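# Nest the third crate onto the two-crate stack

## Task

Set the one crate not yet stacked onto the existing stack so that all three crates end up nested in one another.

## Robot and tools

Robot: two arms, left_arm and right_arm, each with seven joints and a two-finger gripper. Joint order for every row and every per-joint list in results: waist, shoulder, upper arm roll, elbow, forearm roll, wrist pitch, wrist roll. Stated joint ranges in rad: waist -6.283..6.283, shoulder -2.059..2.094, upper arm roll -6.283..6.283, elbow -0.192..3.927, forearm roll -6.283..6.283, wrist pitch -1.693..3.142, wrist roll -6.283..6.283. The real end of each may differ by up to 0.010 rad.

Frames: the scene frame has its origin at table-top height midway between the nominal arm bases, +x pointing out over the table, +y toward left_arm, +z up. Calibrated bases: left_arm at (+0.051, +0.304, 0) m, quat_wxyz (+1.000, 0, 0, -0.002); right_arm at (0, -0.403, 0) m, quat_wxyz (+1.000, 0, 0, +0.010). Hand positions, orientations, velocities and wrist-camera poses are reported in each arm's own base frame; the table and fixed cameras use the scene frame. Reported hand poses can be a few cm off, more when reaching far. Gripper axes: fingers point along +z, they open and close along y. end_effector_position is the spot between the pads when shut, about 2 cm short of the fingertips; closing pushes the tips about 10 mm further along +z, mostly while the gap exceeds 40 mm.

Row format (all tools): one flat list of 16 numbers, each in [-1, 1], always for both arms: left_arm's 7 joint values then its opening, then right_arm's 7 joint values then its opening. Joint values are offsets, not poses: scaled so 1.0 = 2.262 rad, measured from the arm's Joint targets as they stood when the action (or move) began, not from the previous row. Repeating the same offset in a new action moves the joint further. The opening number is absolute: +1 fully open, -1 shut. A 0 in an opening slot is a real command (half open); to keep a gripper as is, resend its current command shown under Tool commands.

execute_actions: actions = list of actions; each action = list of up to 15 rows, one per 1/30 s step; a shorter action repeats its last row to fill 15 steps. An empty list just returns state and images. cameras picks images: omitted/null/["all"] for all, [] for none; names are cam_low, cam_left_wrist, cam_right_wrist (each 896x504). An action that would push a joint more than 0.010 rad beyond its range is rejected for both arms; a malformed action, or a first action failing that check, rejects the whole call.

move: target = one 16-number row, or a list of up to 15 rows; every row's offsets count from the same starting Joint targets. speed = rad/s for the joint with the longest way to go, 0.01 to 3.14, default 0.5, one value or one per target. blend = rad of corner rounding per target (default 0). opening_speed = rate of the commanded opening per second on the -1..+1 scale, at least 0.2. blocking=false returns after about 0.5 s while the move continues. Paths take at least 0.5 s and are cut short beyond 10 s; they ignore obstacles and the other arm. The result adds a move: line such as done, off_target (resting more than 0.01 rad from target), moving, held, or fault, plus limits=held if steps were withheld. Neither done nor off_target tells you about contact.

wait: seconds 0 to 10; arms keep their last command, a running move continues. stop: brakes a running move (needs room at speed). zoom_image: camera plus region [x0, y0, x1, y1] in pixels from the top-left, at most 504 by 504, of that camera's latest image. clear_fault: arm = left_arm or right_arm, only after a reported torque fault. finished_scene: scene = this scene's number; call it only when the crates rest nested without the robot, and make no other call in that reply.

Drive limits: joint targets move at most 3.14 rad/s, reach that speed in 0.16 s, stay within 0.692 rad of the measured angle, and are scaled back if the gripper would jump more than 70 mm. Big moves may need several actions.

Results: Joint positions and Joint velocities per arm (7 joints in rad, rad/s, then pad gap in m, 0.084 fully open). Joint targets: the base for your next offsets. grip_measured: measured opening on the -1..+1 scale. "within noise" means the arm is still. "joint sent to its limit" means a joint was clipped at its end. "joint command not followed" means the clearance check between arms altered targets. Joint torques are total drive output, positive toward larger angles, offset and noisy. Action calls also list joint positions at some steps. Wrist depth: per wrist camera, 7 rows of 7 cells separated by " / ", median distance ahead in mm (195 to 3000), "-" when unknown.

Gripping: command an opening clearly below grip_measured to hold; lower squeezes harder, up to about 24 N per pad. Avoid fast hard closes.

Avoid: arms touching or pressing each other (including gripping the other arm's fingers); crates falling, dropped from height, or left off the table; releasing a crate while it moves; hitting fixed or heavy things or pushing hard. Torque faults occur when contact torque reaches the load limits (N m: waist 44.1, shoulder 44.3, upper arm roll 28.2, elbow 28.2, forearm roll 28.2, wrist pitch 15.2, wrist roll 15.8; held weight counts) or a motor sits at its torque limit for 1 s; the arm then stops until clear_fault. To end a push, command targets back past the measured positions. Long loads, stretched poses or pushing at unreachable poses heat motors: MOTOR HOT at 65 °C, brakes lock for 30-60 s at 80 °C. Loose objects may occasionally be nudged by outside pushes.

Each tool is called by a JSON object that holds its "api" and its "payload".

## Session

{"api": "execute_actions", "payload": {"actions": []}}

Scene clock: 0.00 s.
left_arm: end_effector_position=(+0.2745, -0.4555, +0.1500) grip_measured=+1.00 end_effector_quat_wxyz=(-0.291, -0.575, +0.662, -0.383) | right_arm: end_effector_position=(+0.6346, -0.1583, +0.3601) grip_measured=+1.00 end_effector_quat_wxyz=(-0.481, +0.600, +0.369, +0.522)
Joint positions: left_arm=[-1.487 0.099 0.579 0.744 -2.011 0.589 2.593 0.084] | right_arm=[-0.618 0.991 -0.093 2.32 1.554 1.973 -1.634 0.084]
Joint velocities: within noise
Joint torques (N m): no reading
Motor temperatures (°C): left_arm=[29 28 28 33 37 30 35] | right_arm=[27 35 31 33 29 34 34]
Wrist depth (mm): cam_left_wrist=[2117 2737 2753 1805 1850 1866 2632 / 2062 2842 2851 1933 1976 1974 2224 / 1975 2559 2457 2033 566 529 500 / 1757 579 548 514 483 457 432 / 518 493 465 440 417 397 378 / 447 424 404 384 367 352 336 / 391 375 358 342 327 317 305] | cam_right_wrist=[2240 2327 2409 2487 1880 1212 1049 / 2227 2303 2412 2523 1948 1420 1108 / 2201 2289 2406 2513 2059 1473 1147 / 2169 2284 2394 2517 2185 1512 1180 / 2185 2265 2349 2473 2285 1577 1211 / 2192 2271 2337 2452 2424 1643 1234 / 644 2264 2351 2460 2534 1690 1273]
Joint targets: left_arm=[-1.487 0.099 0.579 0.744 -2.011 0.589 2.593] | right_arm=[-0.618 0.991 -0.093 2.320 1.554 1.973 -1.634]
Tool commands: left_gripper/opening=+1.0 right_gripper/opening=+1.0

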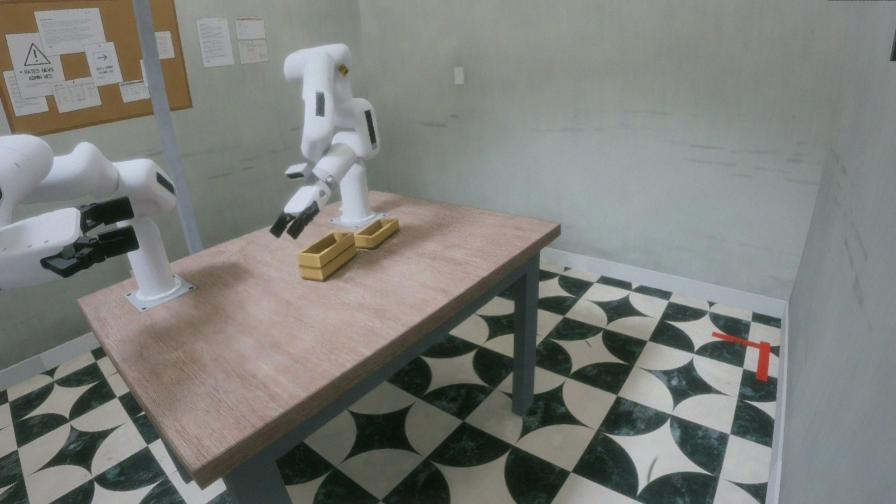

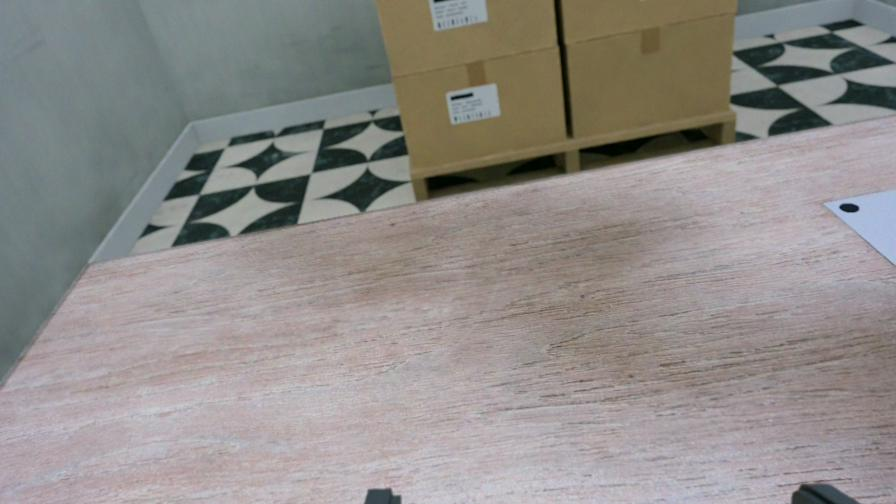

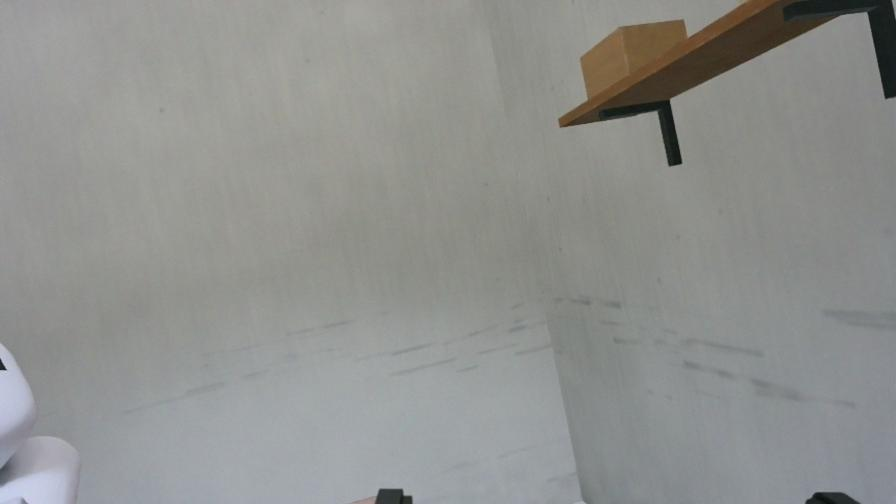

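{"api": "move", "payload": {"target": [[0,-0.265,0,0.177,0,0,0,1,0,0,0,0,0,0,0,1],[0.436,-0.265,-0.256,0.157,0.889,0.447,-1,1,0,0,0,0,0,0,0,1]], "speed": 0.8, "blend": [0.1,0]}}

{"api": "zoom_image", "payload": {"camera": "cam_low", "region": [240, 180, 460, 310]}}

Scene clock: 9.93 s.
left_arm: end_effector_position=(+0.2819, -0.1543, +0.3850) grip_measured=+1.00 end_effector_quat_wxyz=(+0.000, +0.915, -0.404, +0.000) | right_arm: end_effector_position=(+0.6346, -0.1583, +0.3601) grip_measured=+1.00 end_effector_quat_wxyz=(-0.481, +0.600, +0.369, +0.522)
Joint positions: left_arm=[-0.501 -0.501 0 1.099 -0.001 1.6 0.331 0.084] | right_arm=[-0.618 0.991 -0.093 2.32 1.554 1.973 -1.634 0.084]
Joint velocities: within noise
Joint torques (N m): left_arm=[8.8 -17.2 -1.25 16.9 1.15 -0.3 -1.63] | right_arm=[0.46 -29.51 0.65 20.42 2.58 0.44 0.05]
Motor temperatures (°C): left_arm=[29 28 28 35 37 30 35] | right_arm=[27 37 31 35 29 34 34]
Wrist depth (mm): cam_left_wrist=[1246 509 510 511 514 513 514 / 508 512 512 512 513 468 514 / 512 511 511 512 514 469 516 / 510 511 511 513 513 514 516 / 512 512 514 514 514 516 518 / 512 511 513 513 503 514 517 / 510 513 513 514 514 516 517] | cam_right_wrist=[2210 2310 2417 2538 1897 1225 1052 / 2227 2302 2432 2536 1967 1417 1115 / 2203 2294 2399 2549 2096 1485 1153 / 737 2300 2413 2509 2175 1533 1174 / 760 2282 2356 2506 2315 1586 1215 / 2182 2291 2368 2464 2424 1636 1237 / 2125 2238 2356 2455 2530 1707 1271]
Joint targets: left_arm=[-0.500 -0.501 0.000 1.099 -0.001 1.600 0.331] | right_arm=[-0.618 0.991 -0.093 2.320 1.554 1.973 -1.634]
move: done

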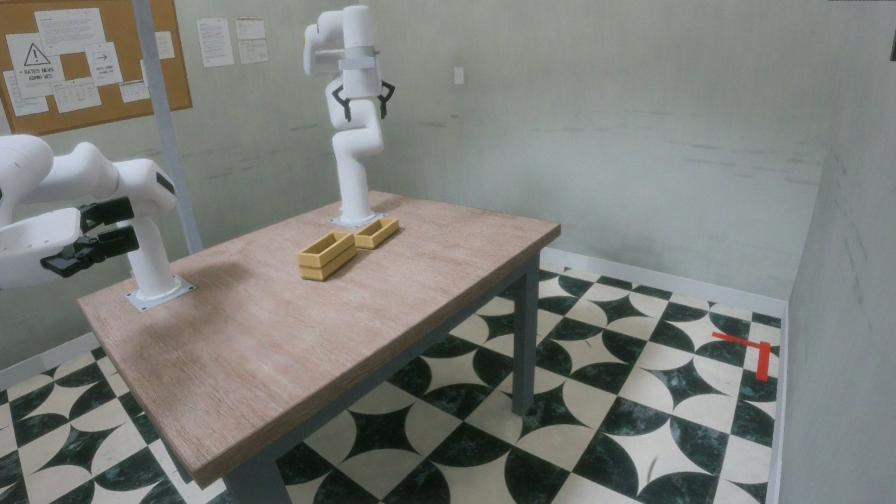

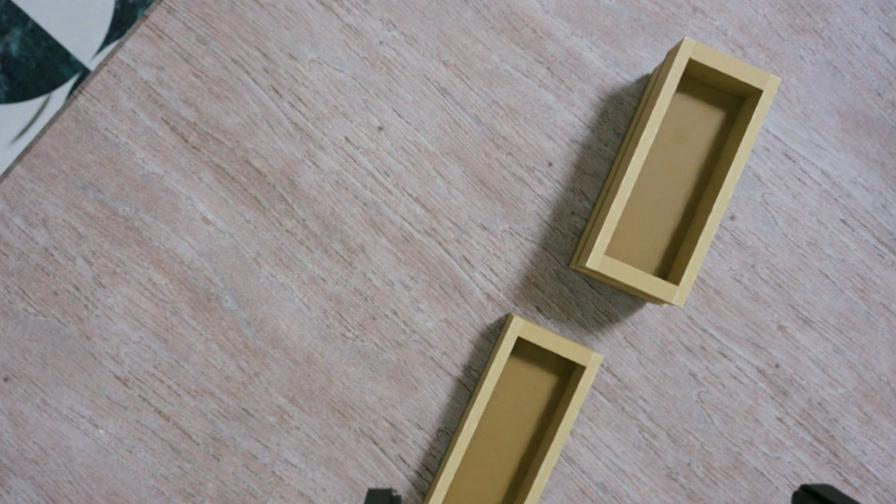

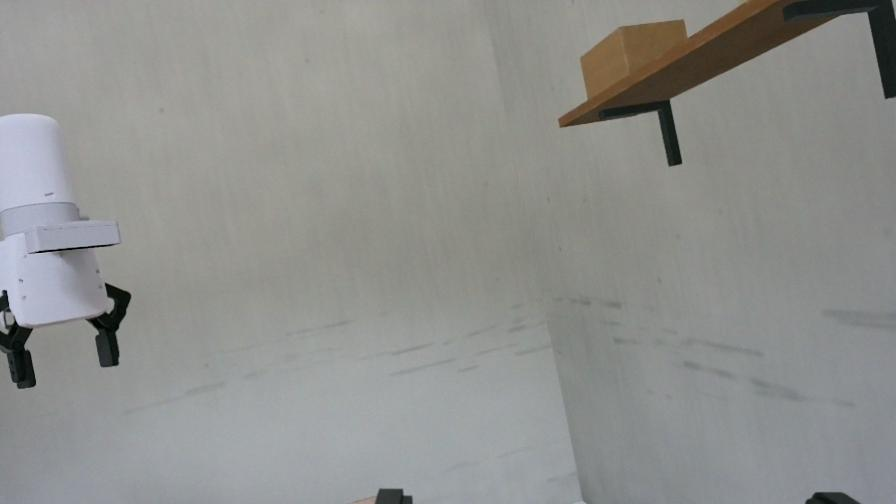

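Scaled by 2.291 from the camera's 896x504 image, which has a finer 1280x720 frame.

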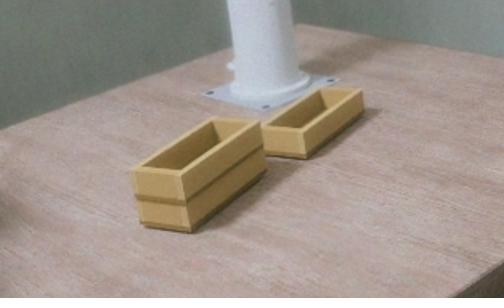

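{"api": "move", "payload": {"target": [-0.0641,-0.1052,0,-0.065,0,0.0402,0.1211,1,0,0,0,0,0,0,0,1], "cameras": ["cam_left_wrist"]}}

{"api": "zoom_image", "payload": {"camera": "cam_left_wrist", "region": [392, 0, 896, 504]}}

{"api": "zoom_image", "payload": {"camera": "cam_left_wrist", "region": [200, 0, 704, 504]}}

Scene clock: 17.50 s.
left_arm: end_effector_position=(+0.1982, -0.1493, +0.3853) grip_measured=+1.00 end_effector_quat_wxyz=(+0.000, +0.811, -0.585, +0.000) | right_arm: end_effector_position=(+0.6346, -0.1583, +0.3601) grip_measured=+1.00 end_effector_quat_wxyz=(-0.481, +0.600, +0.369, +0.522)
Joint positions: left_arm=[-0.645 -0.738 0 0.952 -0.001 1.691 0.605 0.084] | right_arm=[-0.618 0.991 -0.093 2.32 1.554 1.973 -1.634 0.084]
Joint velocities: within noise
Joint torques (N m): left_arm=[-10.03 -11.14 0.22 16.36 0.91 -0.2 1.8] | right_arm=[0.56 -29.61 0.6 20.35 2.72 0.43 0.05]
Motor temperatures (°C): left_arm=[29 28 28 35 37 30 35] | right_arm=[27 38 31 36 29 34 34]
Wrist depth (mm): cam_left_wrist=[509 511 512 467 513 514 516 / 510 512 513 468 514 514 516 / 510 510 513 468 513 515 517 / 510 512 513 513 515 517 516 / 513 511 512 503 514 515 517 / 511 512 513 504 514 516 518 / 512 512 514 503 514 515 519] | cam_right_wrist=[2226 2315 2438 2517 1909 1219 1054 / 2231 2281 2415 2505 1958 1403 1119 / 2198 2316 2400 2513 2097 1470 1156 / 2157 2271 2401 2492 2203 1540 1167 / 2188 2273 2388 2491 2314 1579 1209 / 2179 2240 2347 2462 2409 1638 1242 / 2138 2283 2366 2464 2522 1697 1263]
Joint targets: left_arm=[-0.645 -0.738 0.000 0.952 -0.001 1.691 0.605] | right_arm=[-0.618 0.991 -0.093 2.320 1.554 1.973 -1.634]
move: done
Images, in order (width x height): cam_left_wrist 896x504.

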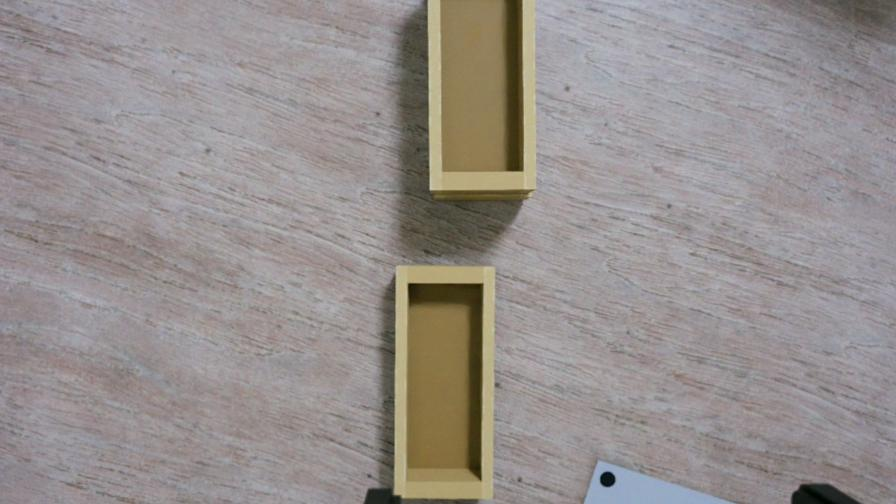

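Scaled by 1.000.

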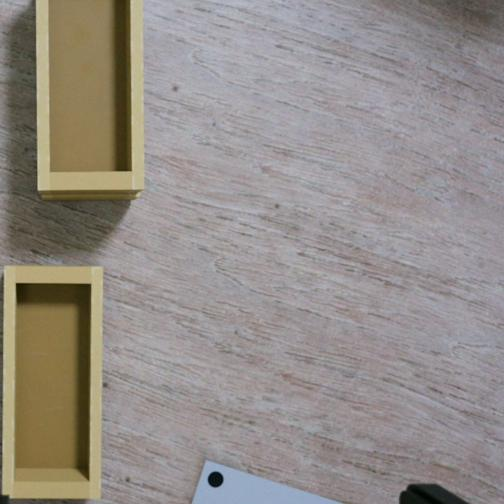

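Scaled by 1.000.

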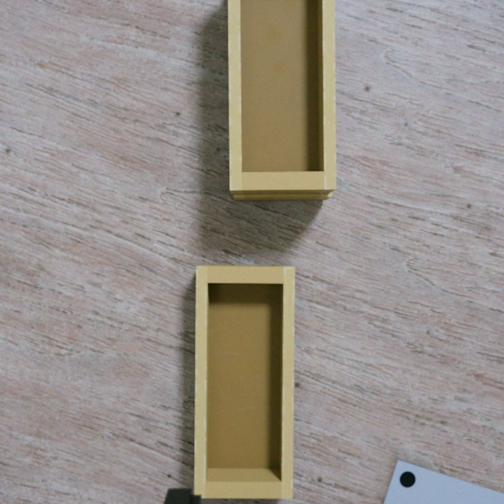

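{"api": "move", "payload": {"target": [-0.1489,0.2885,0,0.2784,0,-0.0106,-0.1489,1,0,0,0,0,0,0,0,1], "cameras": ["cam_left_wrist"]}}

Scene clock: 24.03 s.
left_arm: end_effector_position=(+0.2424, -0.3631, +0.4222) grip_measured=+1.00 end_effector_quat_wxyz=(+0.000, +0.811, -0.585, +0.000) | right_arm: end_effector_position=(+0.6346, -0.1583, +0.3601) grip_measured=+1.00 end_effector_quat_wxyz=(-0.481, +0.600, +0.369, +0.522)
Joint positions: left_arm=[-0.982 -0.086 0 1.582 -0.001 1.667 0.268 0.084] | right_arm=[-0.618 0.991 -0.093 2.32 1.554 1.973 -1.634 0.084]
Joint velocities: within noise
Joint torques (N m): left_arm=[-10 -14.25 1.37 23.21 0.11 -5.07 -1.56] | right_arm=[0.46 -29.77 0.56 20.37 2.87 0.48 0.05]
Motor temperatures (°C): left_arm=[29 28 28 36 37 30 35] | right_arm=[27 38 31 37 29 34 34]
Wrist depth (mm): cam_left_wrist=[546 548 547 549 551 551 551 / 547 547 548 548 549 552 551 / 547 548 549 547 550 553 552 / 547 548 550 550 551 552 553 / 547 549 549 504 550 551 553 / 548 550 550 505 552 552 554 / 548 549 550 506 552 553 553] | cam_right_wrist=[2206 2335 2391 2514 1876 1217 1054 / 2190 2282 2417 2517 1946 1410 1109 / 2195 2300 2373 2519 2098 1490 1150 / 2189 2311 2385 2489 2179 1514 1173 / 2179 2286 2363 2490 2313 1587 1211 / 2163 2284 2382 2462 2412 1651 1235 / 2139 2235 2358 2480 2501 1683 1272]
Joint targets: left_arm=[-0.982 -0.086 0.000 1.582 -0.001 1.667 0.268] | right_arm=[-0.618 0.991 -0.093 2.320 1.554 1.973 -1.634]
move: done
Images, in order (width x height): cam_left_wrist 896x504.

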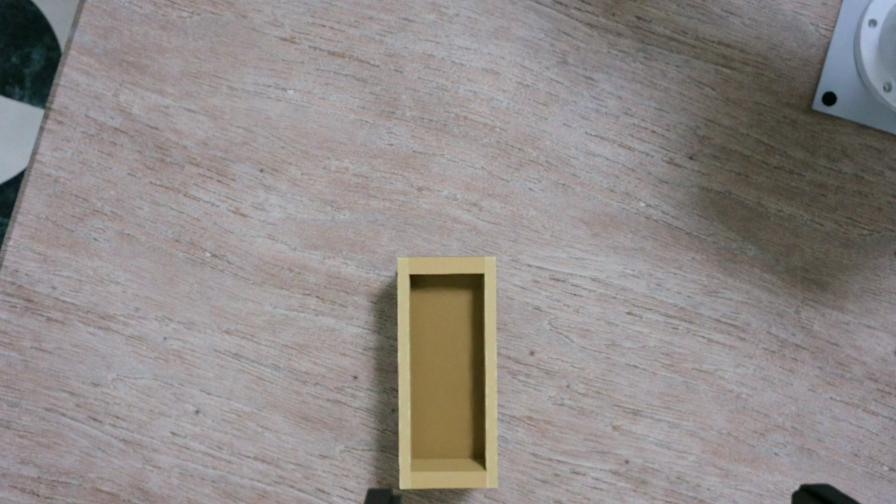

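{"api": "zoom_image", "payload": {"camera": "cam_left_wrist", "region": [380, 240, 520, 380]}}

{"api": "zoom_image", "payload": {"camera": "cam_left_wrist", "region": [380, 364, 520, 504]}}

Scaled by 3.600 from the camera's 896x504 image, which has a finer 1280x720 frame.

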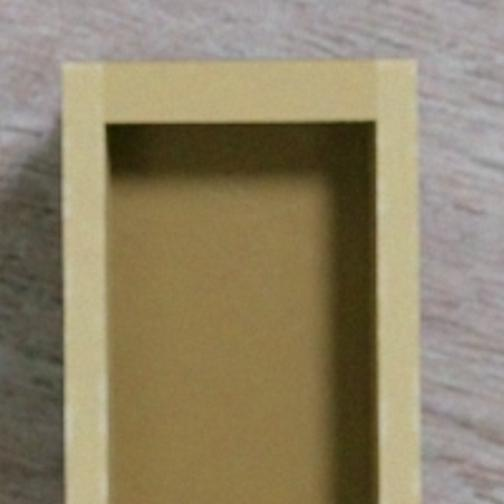

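Scaled by 3.600 from the camera's 896x504 image, which has a finer 1280x720 frame.

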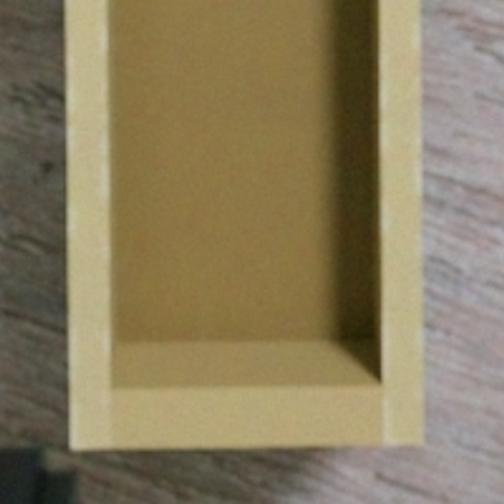

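{"api": "move", "payload": {"target": [0.2274,-0.2611,0,-0.6061,0,-0.3447,0.2314,1,0,0,0,0,0,0,0,1], "cameras": ["cam_left_wrist","cam_low"], "speed": 0.7}}

Scene clock: 30.17 s.
left_arm: end_effector_position=(+0.2212, -0.1119, +0.1206) grip_measured=+1.00 end_effector_quat_wxyz=(+0.000, +0.808, -0.589, +0.000) | right_arm: end_effector_position=(+0.6346, -0.1583, +0.3601) grip_measured=+1.00 end_effector_quat_wxyz=(-0.481, +0.600, +0.369, +0.522)
Joint positions: left_arm=[-0.468 -0.676 0 0.211 -0.001 0.888 0.791 0.084] | right_arm=[-0.618 0.991 -0.093 2.32 1.554 1.973 -1.634 0.084]
Joint velocities: within noise
Joint torques (N m): left_arm=[9.08 -12.74 1.56 16.02 -0.19 -5.21 1.88] | right_arm=[0.48 -29.75 0.71 20.44 2.88 0.53 -0.02]
Motor temperatures (°C): left_arm=[29 28 28 36 37 31 35] | right_arm=[27 39 31 37 29 34 34]
Wrist depth (mm): cam_left_wrist=[248 249 249 249 214 240 251 / 248 249 249 250 250 250 251 / 248 249 249 250 250 251 251 / 249 249 249 239 239 251 251 / 249 249 250 239 239 251 251 / 249 249 249 239 239 251 252 / 249 249 250 239 239 251 252] | cam_right_wrist=[2197 2323 2420 2499 1891 1215 1047 / 2227 2345 2403 2502 1952 1404 1118 / 2208 2287 2410 2496 2083 1483 1145 / 2200 2288 2399 2496 2192 1523 1172 / 2170 2291 2371 2490 2304 1587 1208 / 2156 2256 2379 2479 2434 1636 1232 / 744 2264 2343 2458 2507 1713 1268]
Joint targets: left_arm=[-0.468 -0.676 0.000 0.211 -0.001 0.888 0.791] | right_arm=[-0.618 0.991 -0.093 2.320 1.554 1.973 -1.634]
move: done
Images, in order (width x height): cam_low 896x504, cam_left_wrist 896x504.

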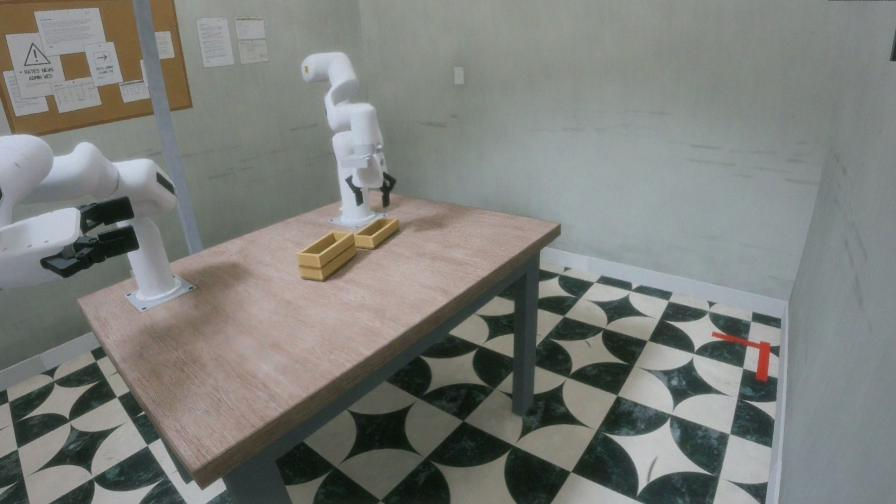

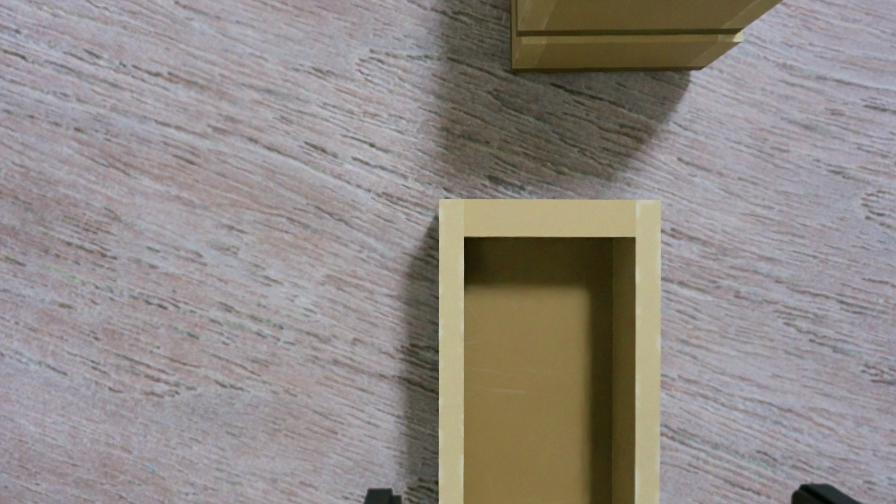

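{"api": "move", "payload": {"target": [[0,0.0943,0,-0.0354,0,-0.1298,0,1,0,0,0,0,0,0,0,1],[0,0.1514,0,-0.0423,0,-0.1937,0,1,0,0,0,0,0,0,0,1]], "cameras": ["cam_left_wrist","cam_low"], "speed": 0.3}}

Scene clock: 34.30 s.
left_arm: end_effector_position=(+0.2213, -0.1118, +0.0346) grip_measured=+1.00 end_effector_quat_wxyz=(+0.000, +0.808, -0.589, +0.000) | right_arm: end_effector_position=(+0.6346, -0.1583, +0.3601) grip_measured=+1.00 end_effector_quat_wxyz=(-0.481, +0.600, +0.369, +0.522)
Joint positions: left_arm=[-0.468 -0.334 0 0.115 -0.001 0.45 0.791 0.084] | right_arm=[-0.618 0.991 -0.093 2.32 1.554 1.973 -1.634 0.084]
Joint velocities: within noise
Joint torques (N m): left_arm=[8.22 -2.14 1.5 11.06 -0.24 -5.05 1.65] | right_arm=[0.52 -29.74 0.77 20.59 3.05 0.43 0.01]
Motor temperatures (°C): left_arm=[29 28 28 36 37 31 35] | right_arm=[27 39 31 37 29 34 34]
Wrist depth (mm): cam_left_wrist=[- - - - - - - / - - - - - - - / - - - - - - - / - - - - - - - / - - - - - - - / - - - - - - - / - - - - - - -] | cam_right_wrist=[2223 2332 2423 2530 1886 1221 1056 / 2243 2293 2413 2549 1963 1409 1118 / 2195 2298 2427 2493 2104 1493 1142 / 2179 2290 2366 2469 2188 1535 1174 / 2207 2280 2367 2495 2304 1581 1206 / 2176 2262 2368 2477 2428 1638 1243 / 759 2254 2349 2428 2515 1717 1269]
Joint targets: left_arm=[-0.468 -0.334 0.000 0.115 -0.001 0.450 0.791] | right_arm=[-0.618 0.991 -0.093 2.320 1.554 1.973 -1.634]
move: done
Images, in order (width x height): cam_low 896x504, cam_left_wrist 896x504.

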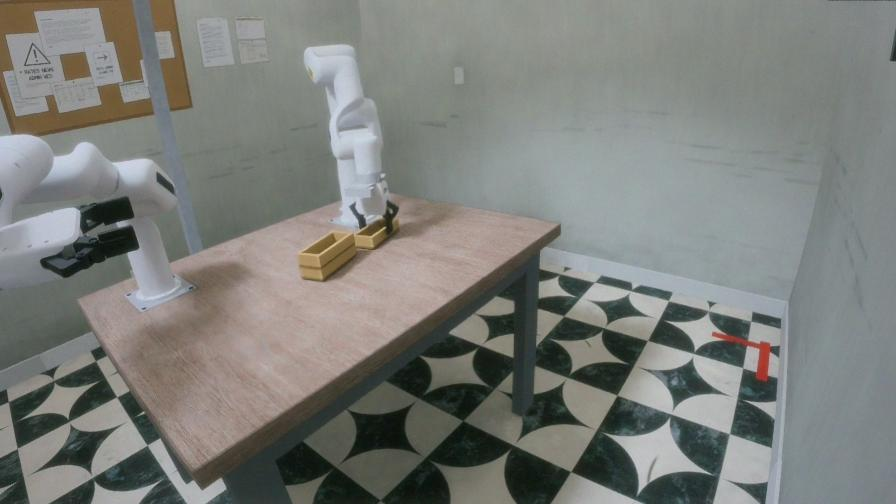

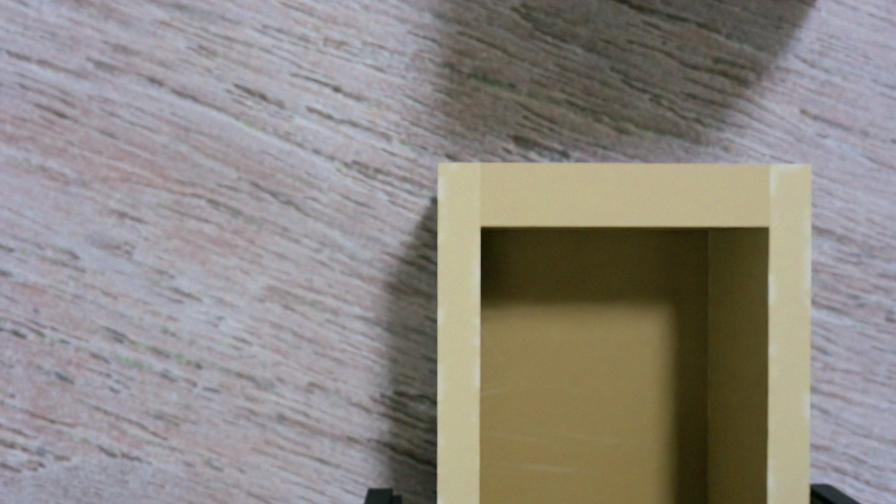

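{"api": "move", "payload": {"target": [0,0,0,0,0,0,0,-0.6,0,0,0,0,0,0,0,1], "cameras": ["cam_left_wrist"], "opening_speed": 1.0}}

Scene clock: 37.47 s.
left_arm: end_effector_position=(+0.2213, -0.1118, +0.0346) grip_measured=+0.67 end_effector_quat_wxyz=(+0.000, +0.808, -0.589, +0.000) | right_arm: end_effector_position=(+0.6346, -0.1583, +0.3601) grip_measured=+1.00 end_effector_quat_wxyz=(-0.481, +0.600, +0.369, +0.522)
Joint positions: left_arm=[-0.468 -0.334 0 0.115 -0.001 0.45 0.791 0.072] | right_arm=[-0.618 0.991 -0.093 2.32 1.554 1.973 -1.634 0.084]
Joint velocities: within noise
Joint torques (N m): left_arm=[7.71 -2.73 1.5 12.3 -0.1 -4.09 1.65] | right_arm=[0.42 -29.58 0.69 20.64 3.03 0.43 0.04]
Motor temperatures (°C): left_arm=[29 28 28 36 37 31 35] | right_arm=[27 39 31 37 29 34 34]
Wrist depth (mm): cam_left_wrist=[- - - - - - - / - - - - - - - / - - - - - - - / - - - - - - - / - - - - - - - / - - - - - - - / - - - - - - -] | cam_right_wrist=[2230 2350 2428 2521 1891 1217 1052 / 2226 2299 2383 2516 1951 1419 1120 / 2190 2276 2377 2529 2091 1479 1157 / 2186 2242 2356 2487 2168 1522 1170 / 2150 2301 2364 2468 2307 1590 1208 / 2154 2262 2361 2457 2418 1632 1241 / 758 2291 2358 2464 2511 1699 1273]
Joint targets: left_arm=[-0.468 -0.334 0.000 0.115 -0.001 0.450 0.791] | right_arm=[-0.618 0.991 -0.093 2.320 1.554 1.973 -1.634]
move: done
Images, in order (width x height): cam_left_wrist 896x504.

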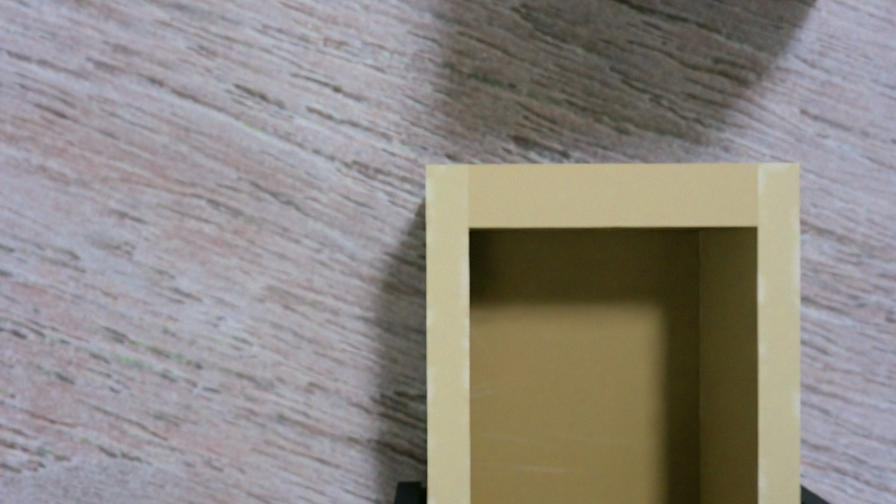

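{"api": "move", "payload": {"target": [[0,-0.0571,0,0.0069,0,0.0639,0,-0.6,0,0,0,0,0,0,0,1],[0,-0.1674,0,0.0543,0,0.2218,0,-0.6,0,0,0,0,0,0,0,1],[-0.192,0.1352,0,0.303,0,0.1678,-0.2004,-0.6,0,0,0,0,0,0,0,1]], "blend": [0.03,0.03,0], "speed": 0.4, "cameras": ["cam_left_wrist","cam_low"]}}

{"api": "zoom_image", "payload": {"camera": "cam_low", "region": [260, 170, 420, 290]}}

Scene clock: 44.53 s.
left_arm: end_effector_position=(+0.2634, -0.3333, +0.1355) grip_measured=+0.67 end_effector_quat_wxyz=(+0.000, +0.814, -0.581, +0.000) | right_arm: end_effector_position=(+0.6346, -0.1583, +0.3601) grip_measured=+1.00 end_effector_quat_wxyz=(-0.481, +0.600, +0.369, +0.522)
Joint positions: left_arm=[-0.902 -0.028 0 0.8 -0.001 0.829 0.338 0.072] | right_arm=[-0.618 0.991 -0.093 2.32 1.554 1.973 -1.634 0.084]
Joint velocities: within noise
Joint torques (N m): left_arm=[-9.92 -15.96 0.32 22.96 -0.04 -5.38 -1.61] | right_arm=[0.22 -29.7 0.71 20.63 3.02 0.42 0.02]
Motor temperatures (°C): left_arm=[29 28 28 37 37 31 35] | right_arm=[27 39 31 37 29 34 34]
Wrist depth (mm): cam_left_wrist=[262 263 263 263 264 264 265 / 262 263 264 264 264 265 265 / 263 263 263 264 264 265 266 / 263 263 - - - - 266 / 263 264 - - - - 266 / 264 264 - - - - 266 / 264 264 - - - - 267] | cam_right_wrist=[2216 2313 2420 2502 1904 1215 1047 / 2201 2282 2410 2517 1954 1412 1111 / 2219 2297 2424 2476 2085 1472 1142 / 2190 2278 2393 2543 2179 1523 1177 / 2182 2262 2392 2501 2306 1585 1211 / 2166 2260 2388 2459 2435 1631 1245 / 2152 2248 2331 2462 2527 1710 1266]
Joint targets: left_arm=[-0.902 -0.028 0.000 0.800 -0.001 0.829 0.338] | right_arm=[-0.618 0.991 -0.093 2.320 1.554 1.973 -1.634]
move: done
Images, in order (width x height): cam_low 896x504, cam_left_wrist 896x504.

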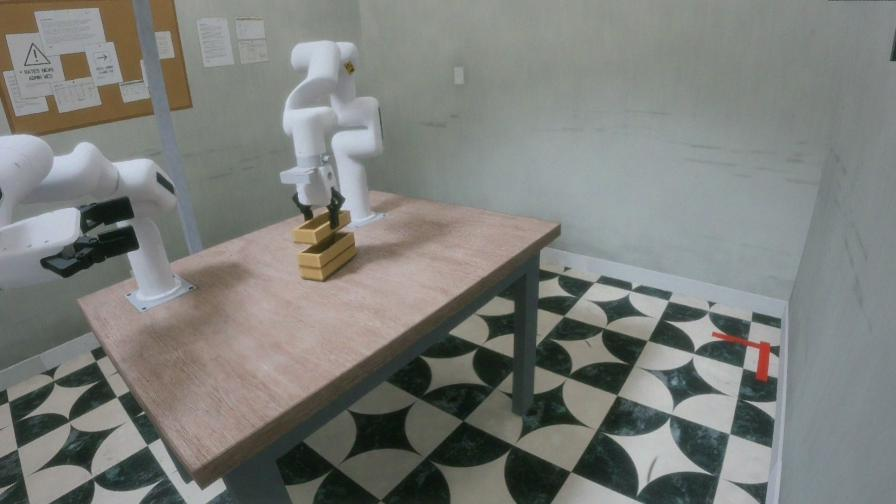

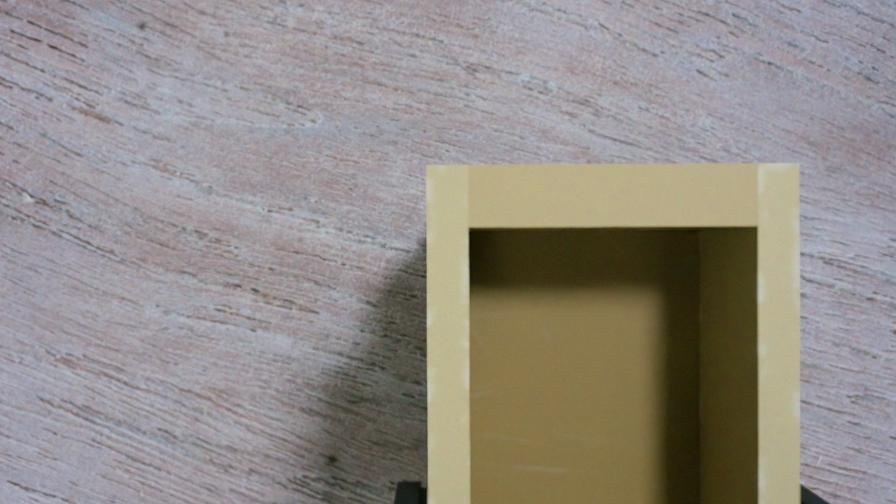

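Scaled by 3.150 from the camera's 896x504 image, which has a finer 1280x720 frame.

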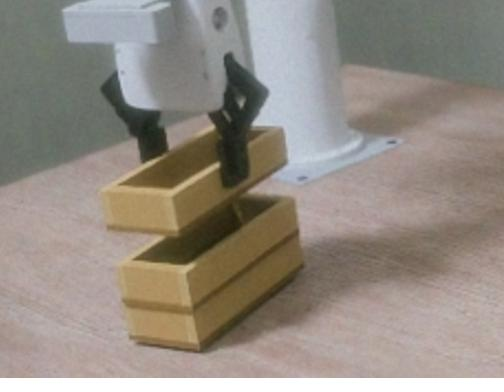

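{"api": "move", "payload": {"target": [0,0.01844,0,-0.011,0,-0.0294,0,-0.6,0,0,0,0,0,0,0,1], "speed": 0.05, "cameras": ["cam_left_wrist","cam_low"]}}

{"api": "zoom_image", "payload": {"camera": "cam_low", "region": [270, 200, 390, 290]}}

Scene clock: 48.17 s.
left_arm: end_effector_position=(+0.2634, -0.3333, +0.1135) grip_measured=+0.67 end_effector_quat_wxyz=(+0.000, +0.814, -0.581, +0.000) | right_arm: end_effector_position=(+0.6346, -0.1583, +0.3601) grip_measured=+1.00 end_effector_quat_wxyz=(-0.481, +0.600, +0.369, +0.522)
Joint positions: left_arm=[-0.902 0.013 0 0.776 -0.001 0.763 0.338 0.072] | right_arm=[-0.618 0.991 -0.093 2.32 1.554 1.973 -1.634 0.084]
Joint velocities: within noise
Joint torques (N m): left_arm=[-9.37 -16.56 -0.56 15.45 -0.04 -5.17 -1.53] | right_arm=[0.24 -29.93 0.76 20.64 3.22 0.46 0.03]
Motor temperatures (°C): left_arm=[29 28 28 37 37 31 35] | right_arm=[27 39 31 38 29 34 34]
Wrist depth (mm): cam_left_wrist=[241 241 241 242 242 243 243 / 241 241 242 242 243 243 243 / 241 241 242 242 243 243 243 / 241 242 - - - - 244 / 242 242 - - - - 244 / 242 242 - - - - 244 / 242 242 - - - - 245] | cam_right_wrist=[2221 2328 2404 2513 1911 1218 1052 / 2208 2291 2399 2506 1967 1419 1119 / 2212 2312 2405 2499 2096 1481 1146 / 2197 2279 2391 2507 2179 1528 1168 / 2189 2264 2365 2479 2328 1592 1208 / 2163 2263 2332 2494 2393 1643 1236 / 2149 2276 2327 2442 2496 1708 1270]
Joint targets: left_arm=[-0.902 0.013 0.000 0.776 -0.001 0.763 0.338] | right_arm=[-0.618 0.991 -0.093 2.320 1.554 1.973 -1.634]
move: done
Images, in order (width x height): cam_low 896x504, cam_left_wrist 896x504.

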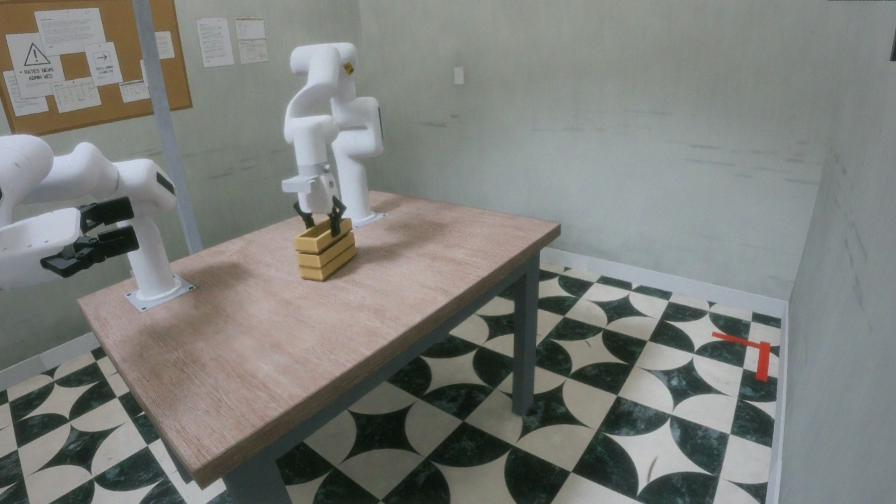

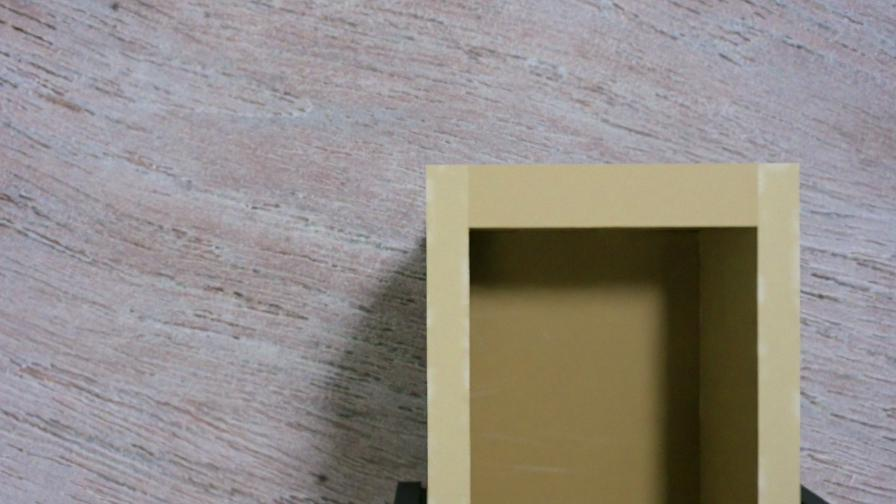

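Scaled by 4.200 from the camera's 896x504 image, which has a finer 1280x720 frame.

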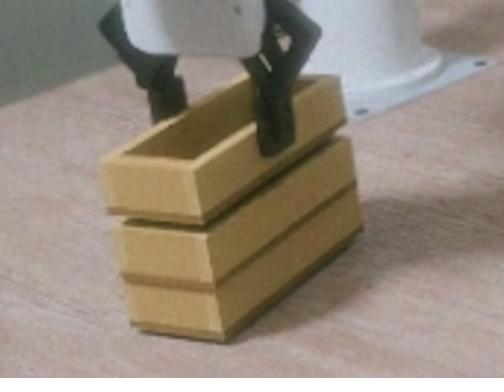

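{"api": "move", "payload": {"target": [[0,-0.01844,0,0.011,0,0.0294,0,-0.6,0,0,0,0,0,0,0,1],[0.01105,-0.0587,0,-0.0326,0,0.02595,0.01105,-0.6,0,0,0,0,0,0,0,1]], "speed": 0.15, "cameras": ["cam_left_wrist","cam_low"]}}

{"api": "zoom_image", "payload": {"camera": "cam_left_wrist", "region": [400, 20, 600, 200]}}

{"api": "zoom_image", "payload": {"camera": "cam_left_wrist", "region": [640, 20, 840, 200]}}

Scene clock: 56.23 s.
left_arm: end_effector_position=(+0.2537, -0.3050, +0.1360) grip_measured=+0.67 end_effector_quat_wxyz=(+0.000, +0.814, -0.581, +0.000) | right_arm: end_effector_position=(+0.6346, -0.1583, +0.3601) grip_measured=+1.00 end_effector_quat_wxyz=(-0.481, +0.600, +0.369, +0.522)
Joint positions: left_arm=[-0.877 -0.119 0 0.702 -0.001 0.821 0.363 0.072] | right_arm=[-0.618 0.991 -0.093 2.32 1.554 1.973 -1.634 0.084]
Joint velocities: within noise
Joint torques (N m): left_arm=[8.82 -28.57 -0.3 15.93 0.09 -5.19 1.86] | right_arm=[0.11 -29.82 0.73 20.77 3.19 0.44 0]
Motor temperatures (°C): left_arm=[29 28 28 37 37 31 35] | right_arm=[27 39 31 38 29 34 34]
Wrist depth (mm): cam_left_wrist=[263 263 264 265 265 265 266 / 263 264 264 264 265 265 266 / 263 264 264 - 219 266 266 / 264 264 - - - - 266 / 264 264 - - - - 266 / 264 264 - - - - 267 / 264 265 - - - - 267] | cam_right_wrist=[2232 2335 2417 2496 1901 1216 1059 / 2227 2308 2420 2538 1954 1413 1115 / 2209 2300 2416 2523 2088 1485 1148 / 2220 2314 2371 2475 2145 1531 1172 / 2193 2265 2350 2491 2297 1592 1210 / 2160 2250 2376 2444 2395 1635 1245 / 2151 2241 2340 2446 2532 1709 1272]
Joint targets: left_arm=[-0.877 -0.119 0.000 0.702 -0.001 0.821 0.363] | right_arm=[-0.618 0.991 -0.093 2.320 1.554 1.973 -1.634]
move: done
Images, in order (width x height): cam_low 896x504, cam_left_wrist 896x504.

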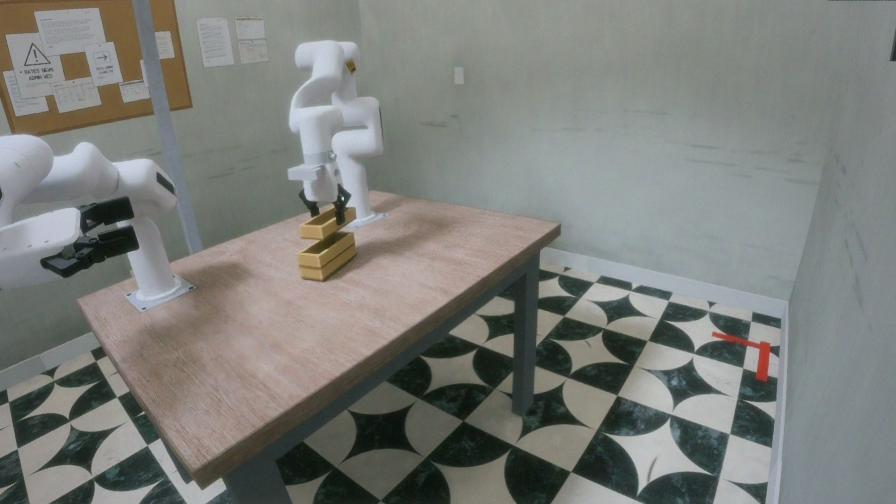

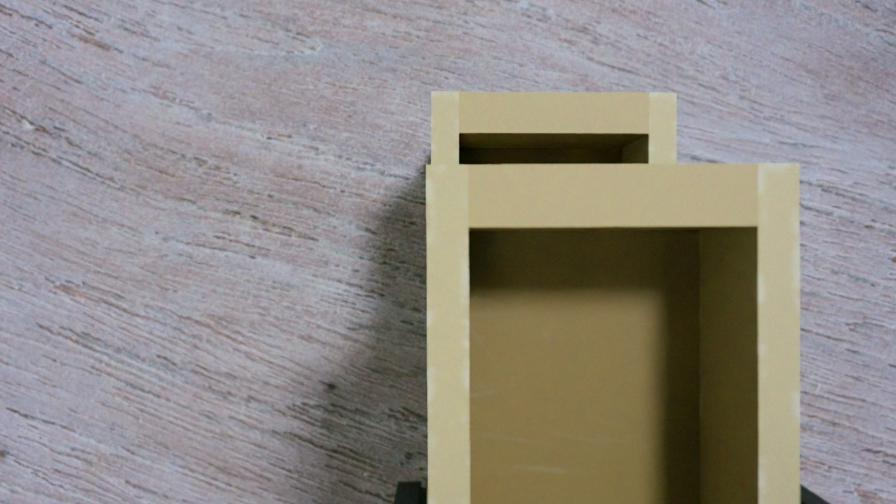

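Scaled by 2.520 from the camera's 896x504 image, which has a finer 1280x720 frame.

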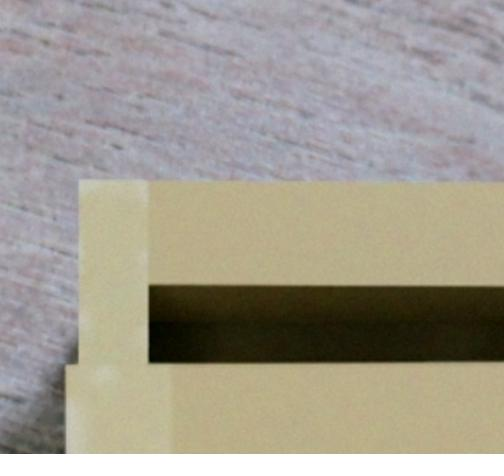

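Scaled by 2.520 from the camera's 896x504 image, which has a finer 1280x720 frame.

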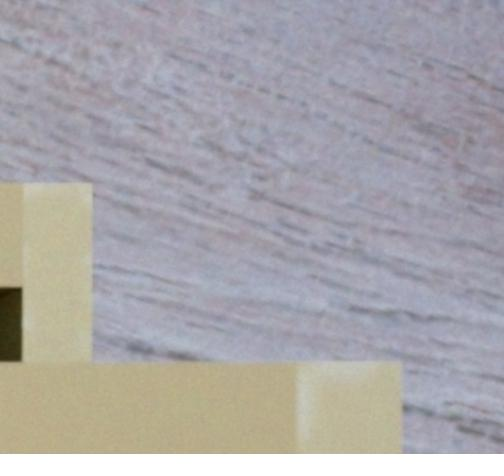

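{"api": "zoom_image", "payload": {"camera": "cam_left_wrist", "region": [660, 150, 820, 310]}}

{"api": "zoom_image", "payload": {"camera": "cam_left_wrist", "region": [440, 200, 600, 360]}}

{"api": "zoom_image", "payload": {"camera": "cam_low", "region": [270, 190, 390, 290]}}

Scaled by 3.150 from the camera's 896x504 image, which has a finer 1280x720 frame.

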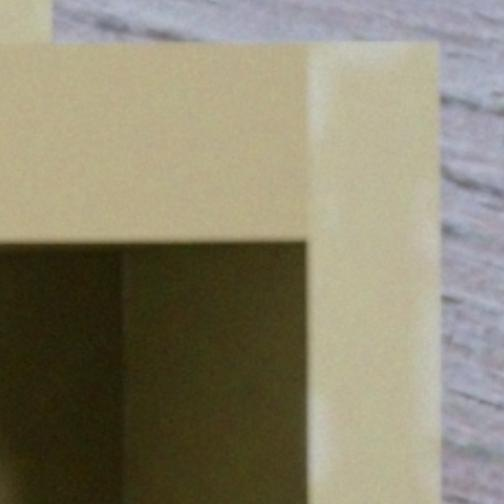

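Scaled by 3.150 from the camera's 896x504 image, which has a finer 1280x720 frame.

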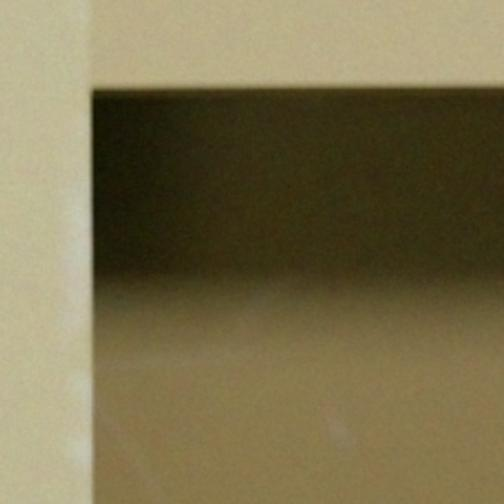

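Scaled by 4.200 from the camera's 896x504 image, which has a finer 1280x720 frame.

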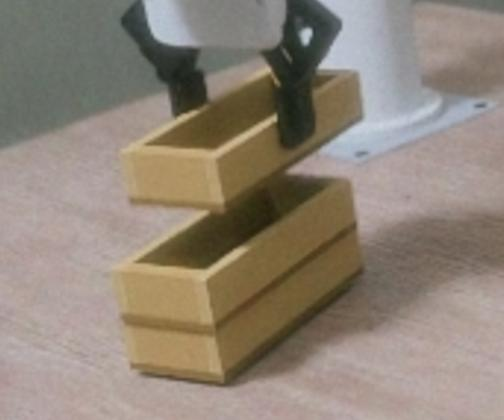

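{"api": "move", "payload": {"target": [[-0.01105,0.0403,0,0.0436,0,0.0034,-0.01105,-0.6,0,0,0,0,0,0,0,1],[-0.01105,0.0587,0,0.0326,0,-0.0260,-0.01105,-0.6,0,0,0,0,0,0,0,1]], "speed": 0.12, "cameras": ["cam_low"]}}

{"api": "zoom_image", "payload": {"camera": "cam_low", "region": [285, 210, 365, 290]}}

Scene clock: 70.60 s.
left_arm: end_effector_position=(+0.2634, -0.3333, +0.1136) grip_measured=+0.67 end_effector_quat_wxyz=(+0.000, +0.814, -0.581, +0.000) | right_arm: end_effector_position=(+0.6346, -0.1583, +0.3601) grip_measured=+1.00 end_effector_quat_wxyz=(-0.481, +0.600, +0.369, +0.522)
Joint positions: left_arm=[-0.902 0.013 0 0.776 -0.001 0.763 0.338 0.072] | right_arm=[-0.618 0.991 -0.093 2.32 1.554 1.973 -1.634 0.084]
Joint velocities: within noise
Joint torques (N m): left_arm=[-9.9 -16.47 -0.53 15.52 0.14 -5.26 -1.52] | right_arm=[0.32 -29.91 0.84 20.83 3.3 0.44 -0.05]
Motor temperatures (°C): left_arm=[29 28 28 37 37 31 35] | right_arm=[27 40 31 38 29 34 34]
Wrist depth (mm): cam_left_wrist=[241 241 242 242 242 243 243 / 241 241 242 242 243 243 243 / 241 242 242 242 243 243 244 / 241 242 - - - - 244 / 242 242 - - - - 244 / 242 242 - - - - 244 / 242 242 - - - - 245] | cam_right_wrist=[2214 2333 2419 2545 1879 1218 1053 / 2240 2301 2423 2506 1961 1414 1116 / 2207 2308 2407 2496 2084 1484 1150 / 2167 2287 2382 2525 2164 1529 1173 / 2185 2280 2361 2496 2290 1591 1198 / 2164 2273 2371 2490 2412 1629 1234 / 2158 2254 2337 2464 2558 1712 1269]
Joint targets: left_arm=[-0.902 0.013 0.000 0.776 -0.001 0.763 0.338] | right_arm=[-0.618 0.991 -0.093 2.320 1.554 1.973 -1.634]
move: done
Images, in order (width x height): cam_low 896x504.

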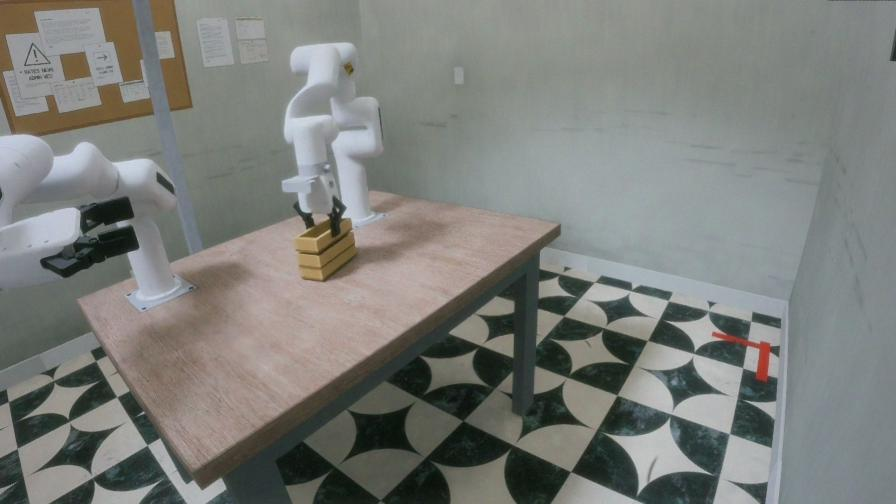

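Scaled by 6.300 from the camera's 896x504 image, which has a finer 1280x720 frame.

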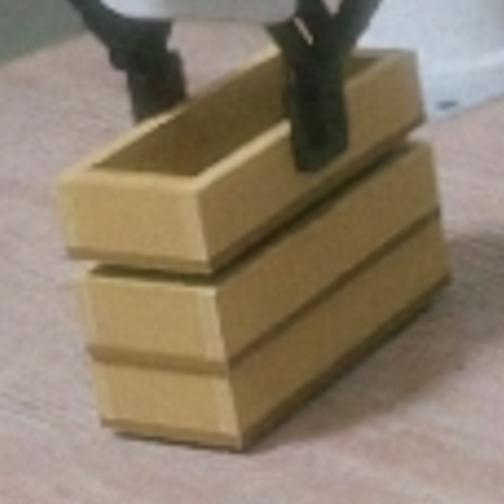

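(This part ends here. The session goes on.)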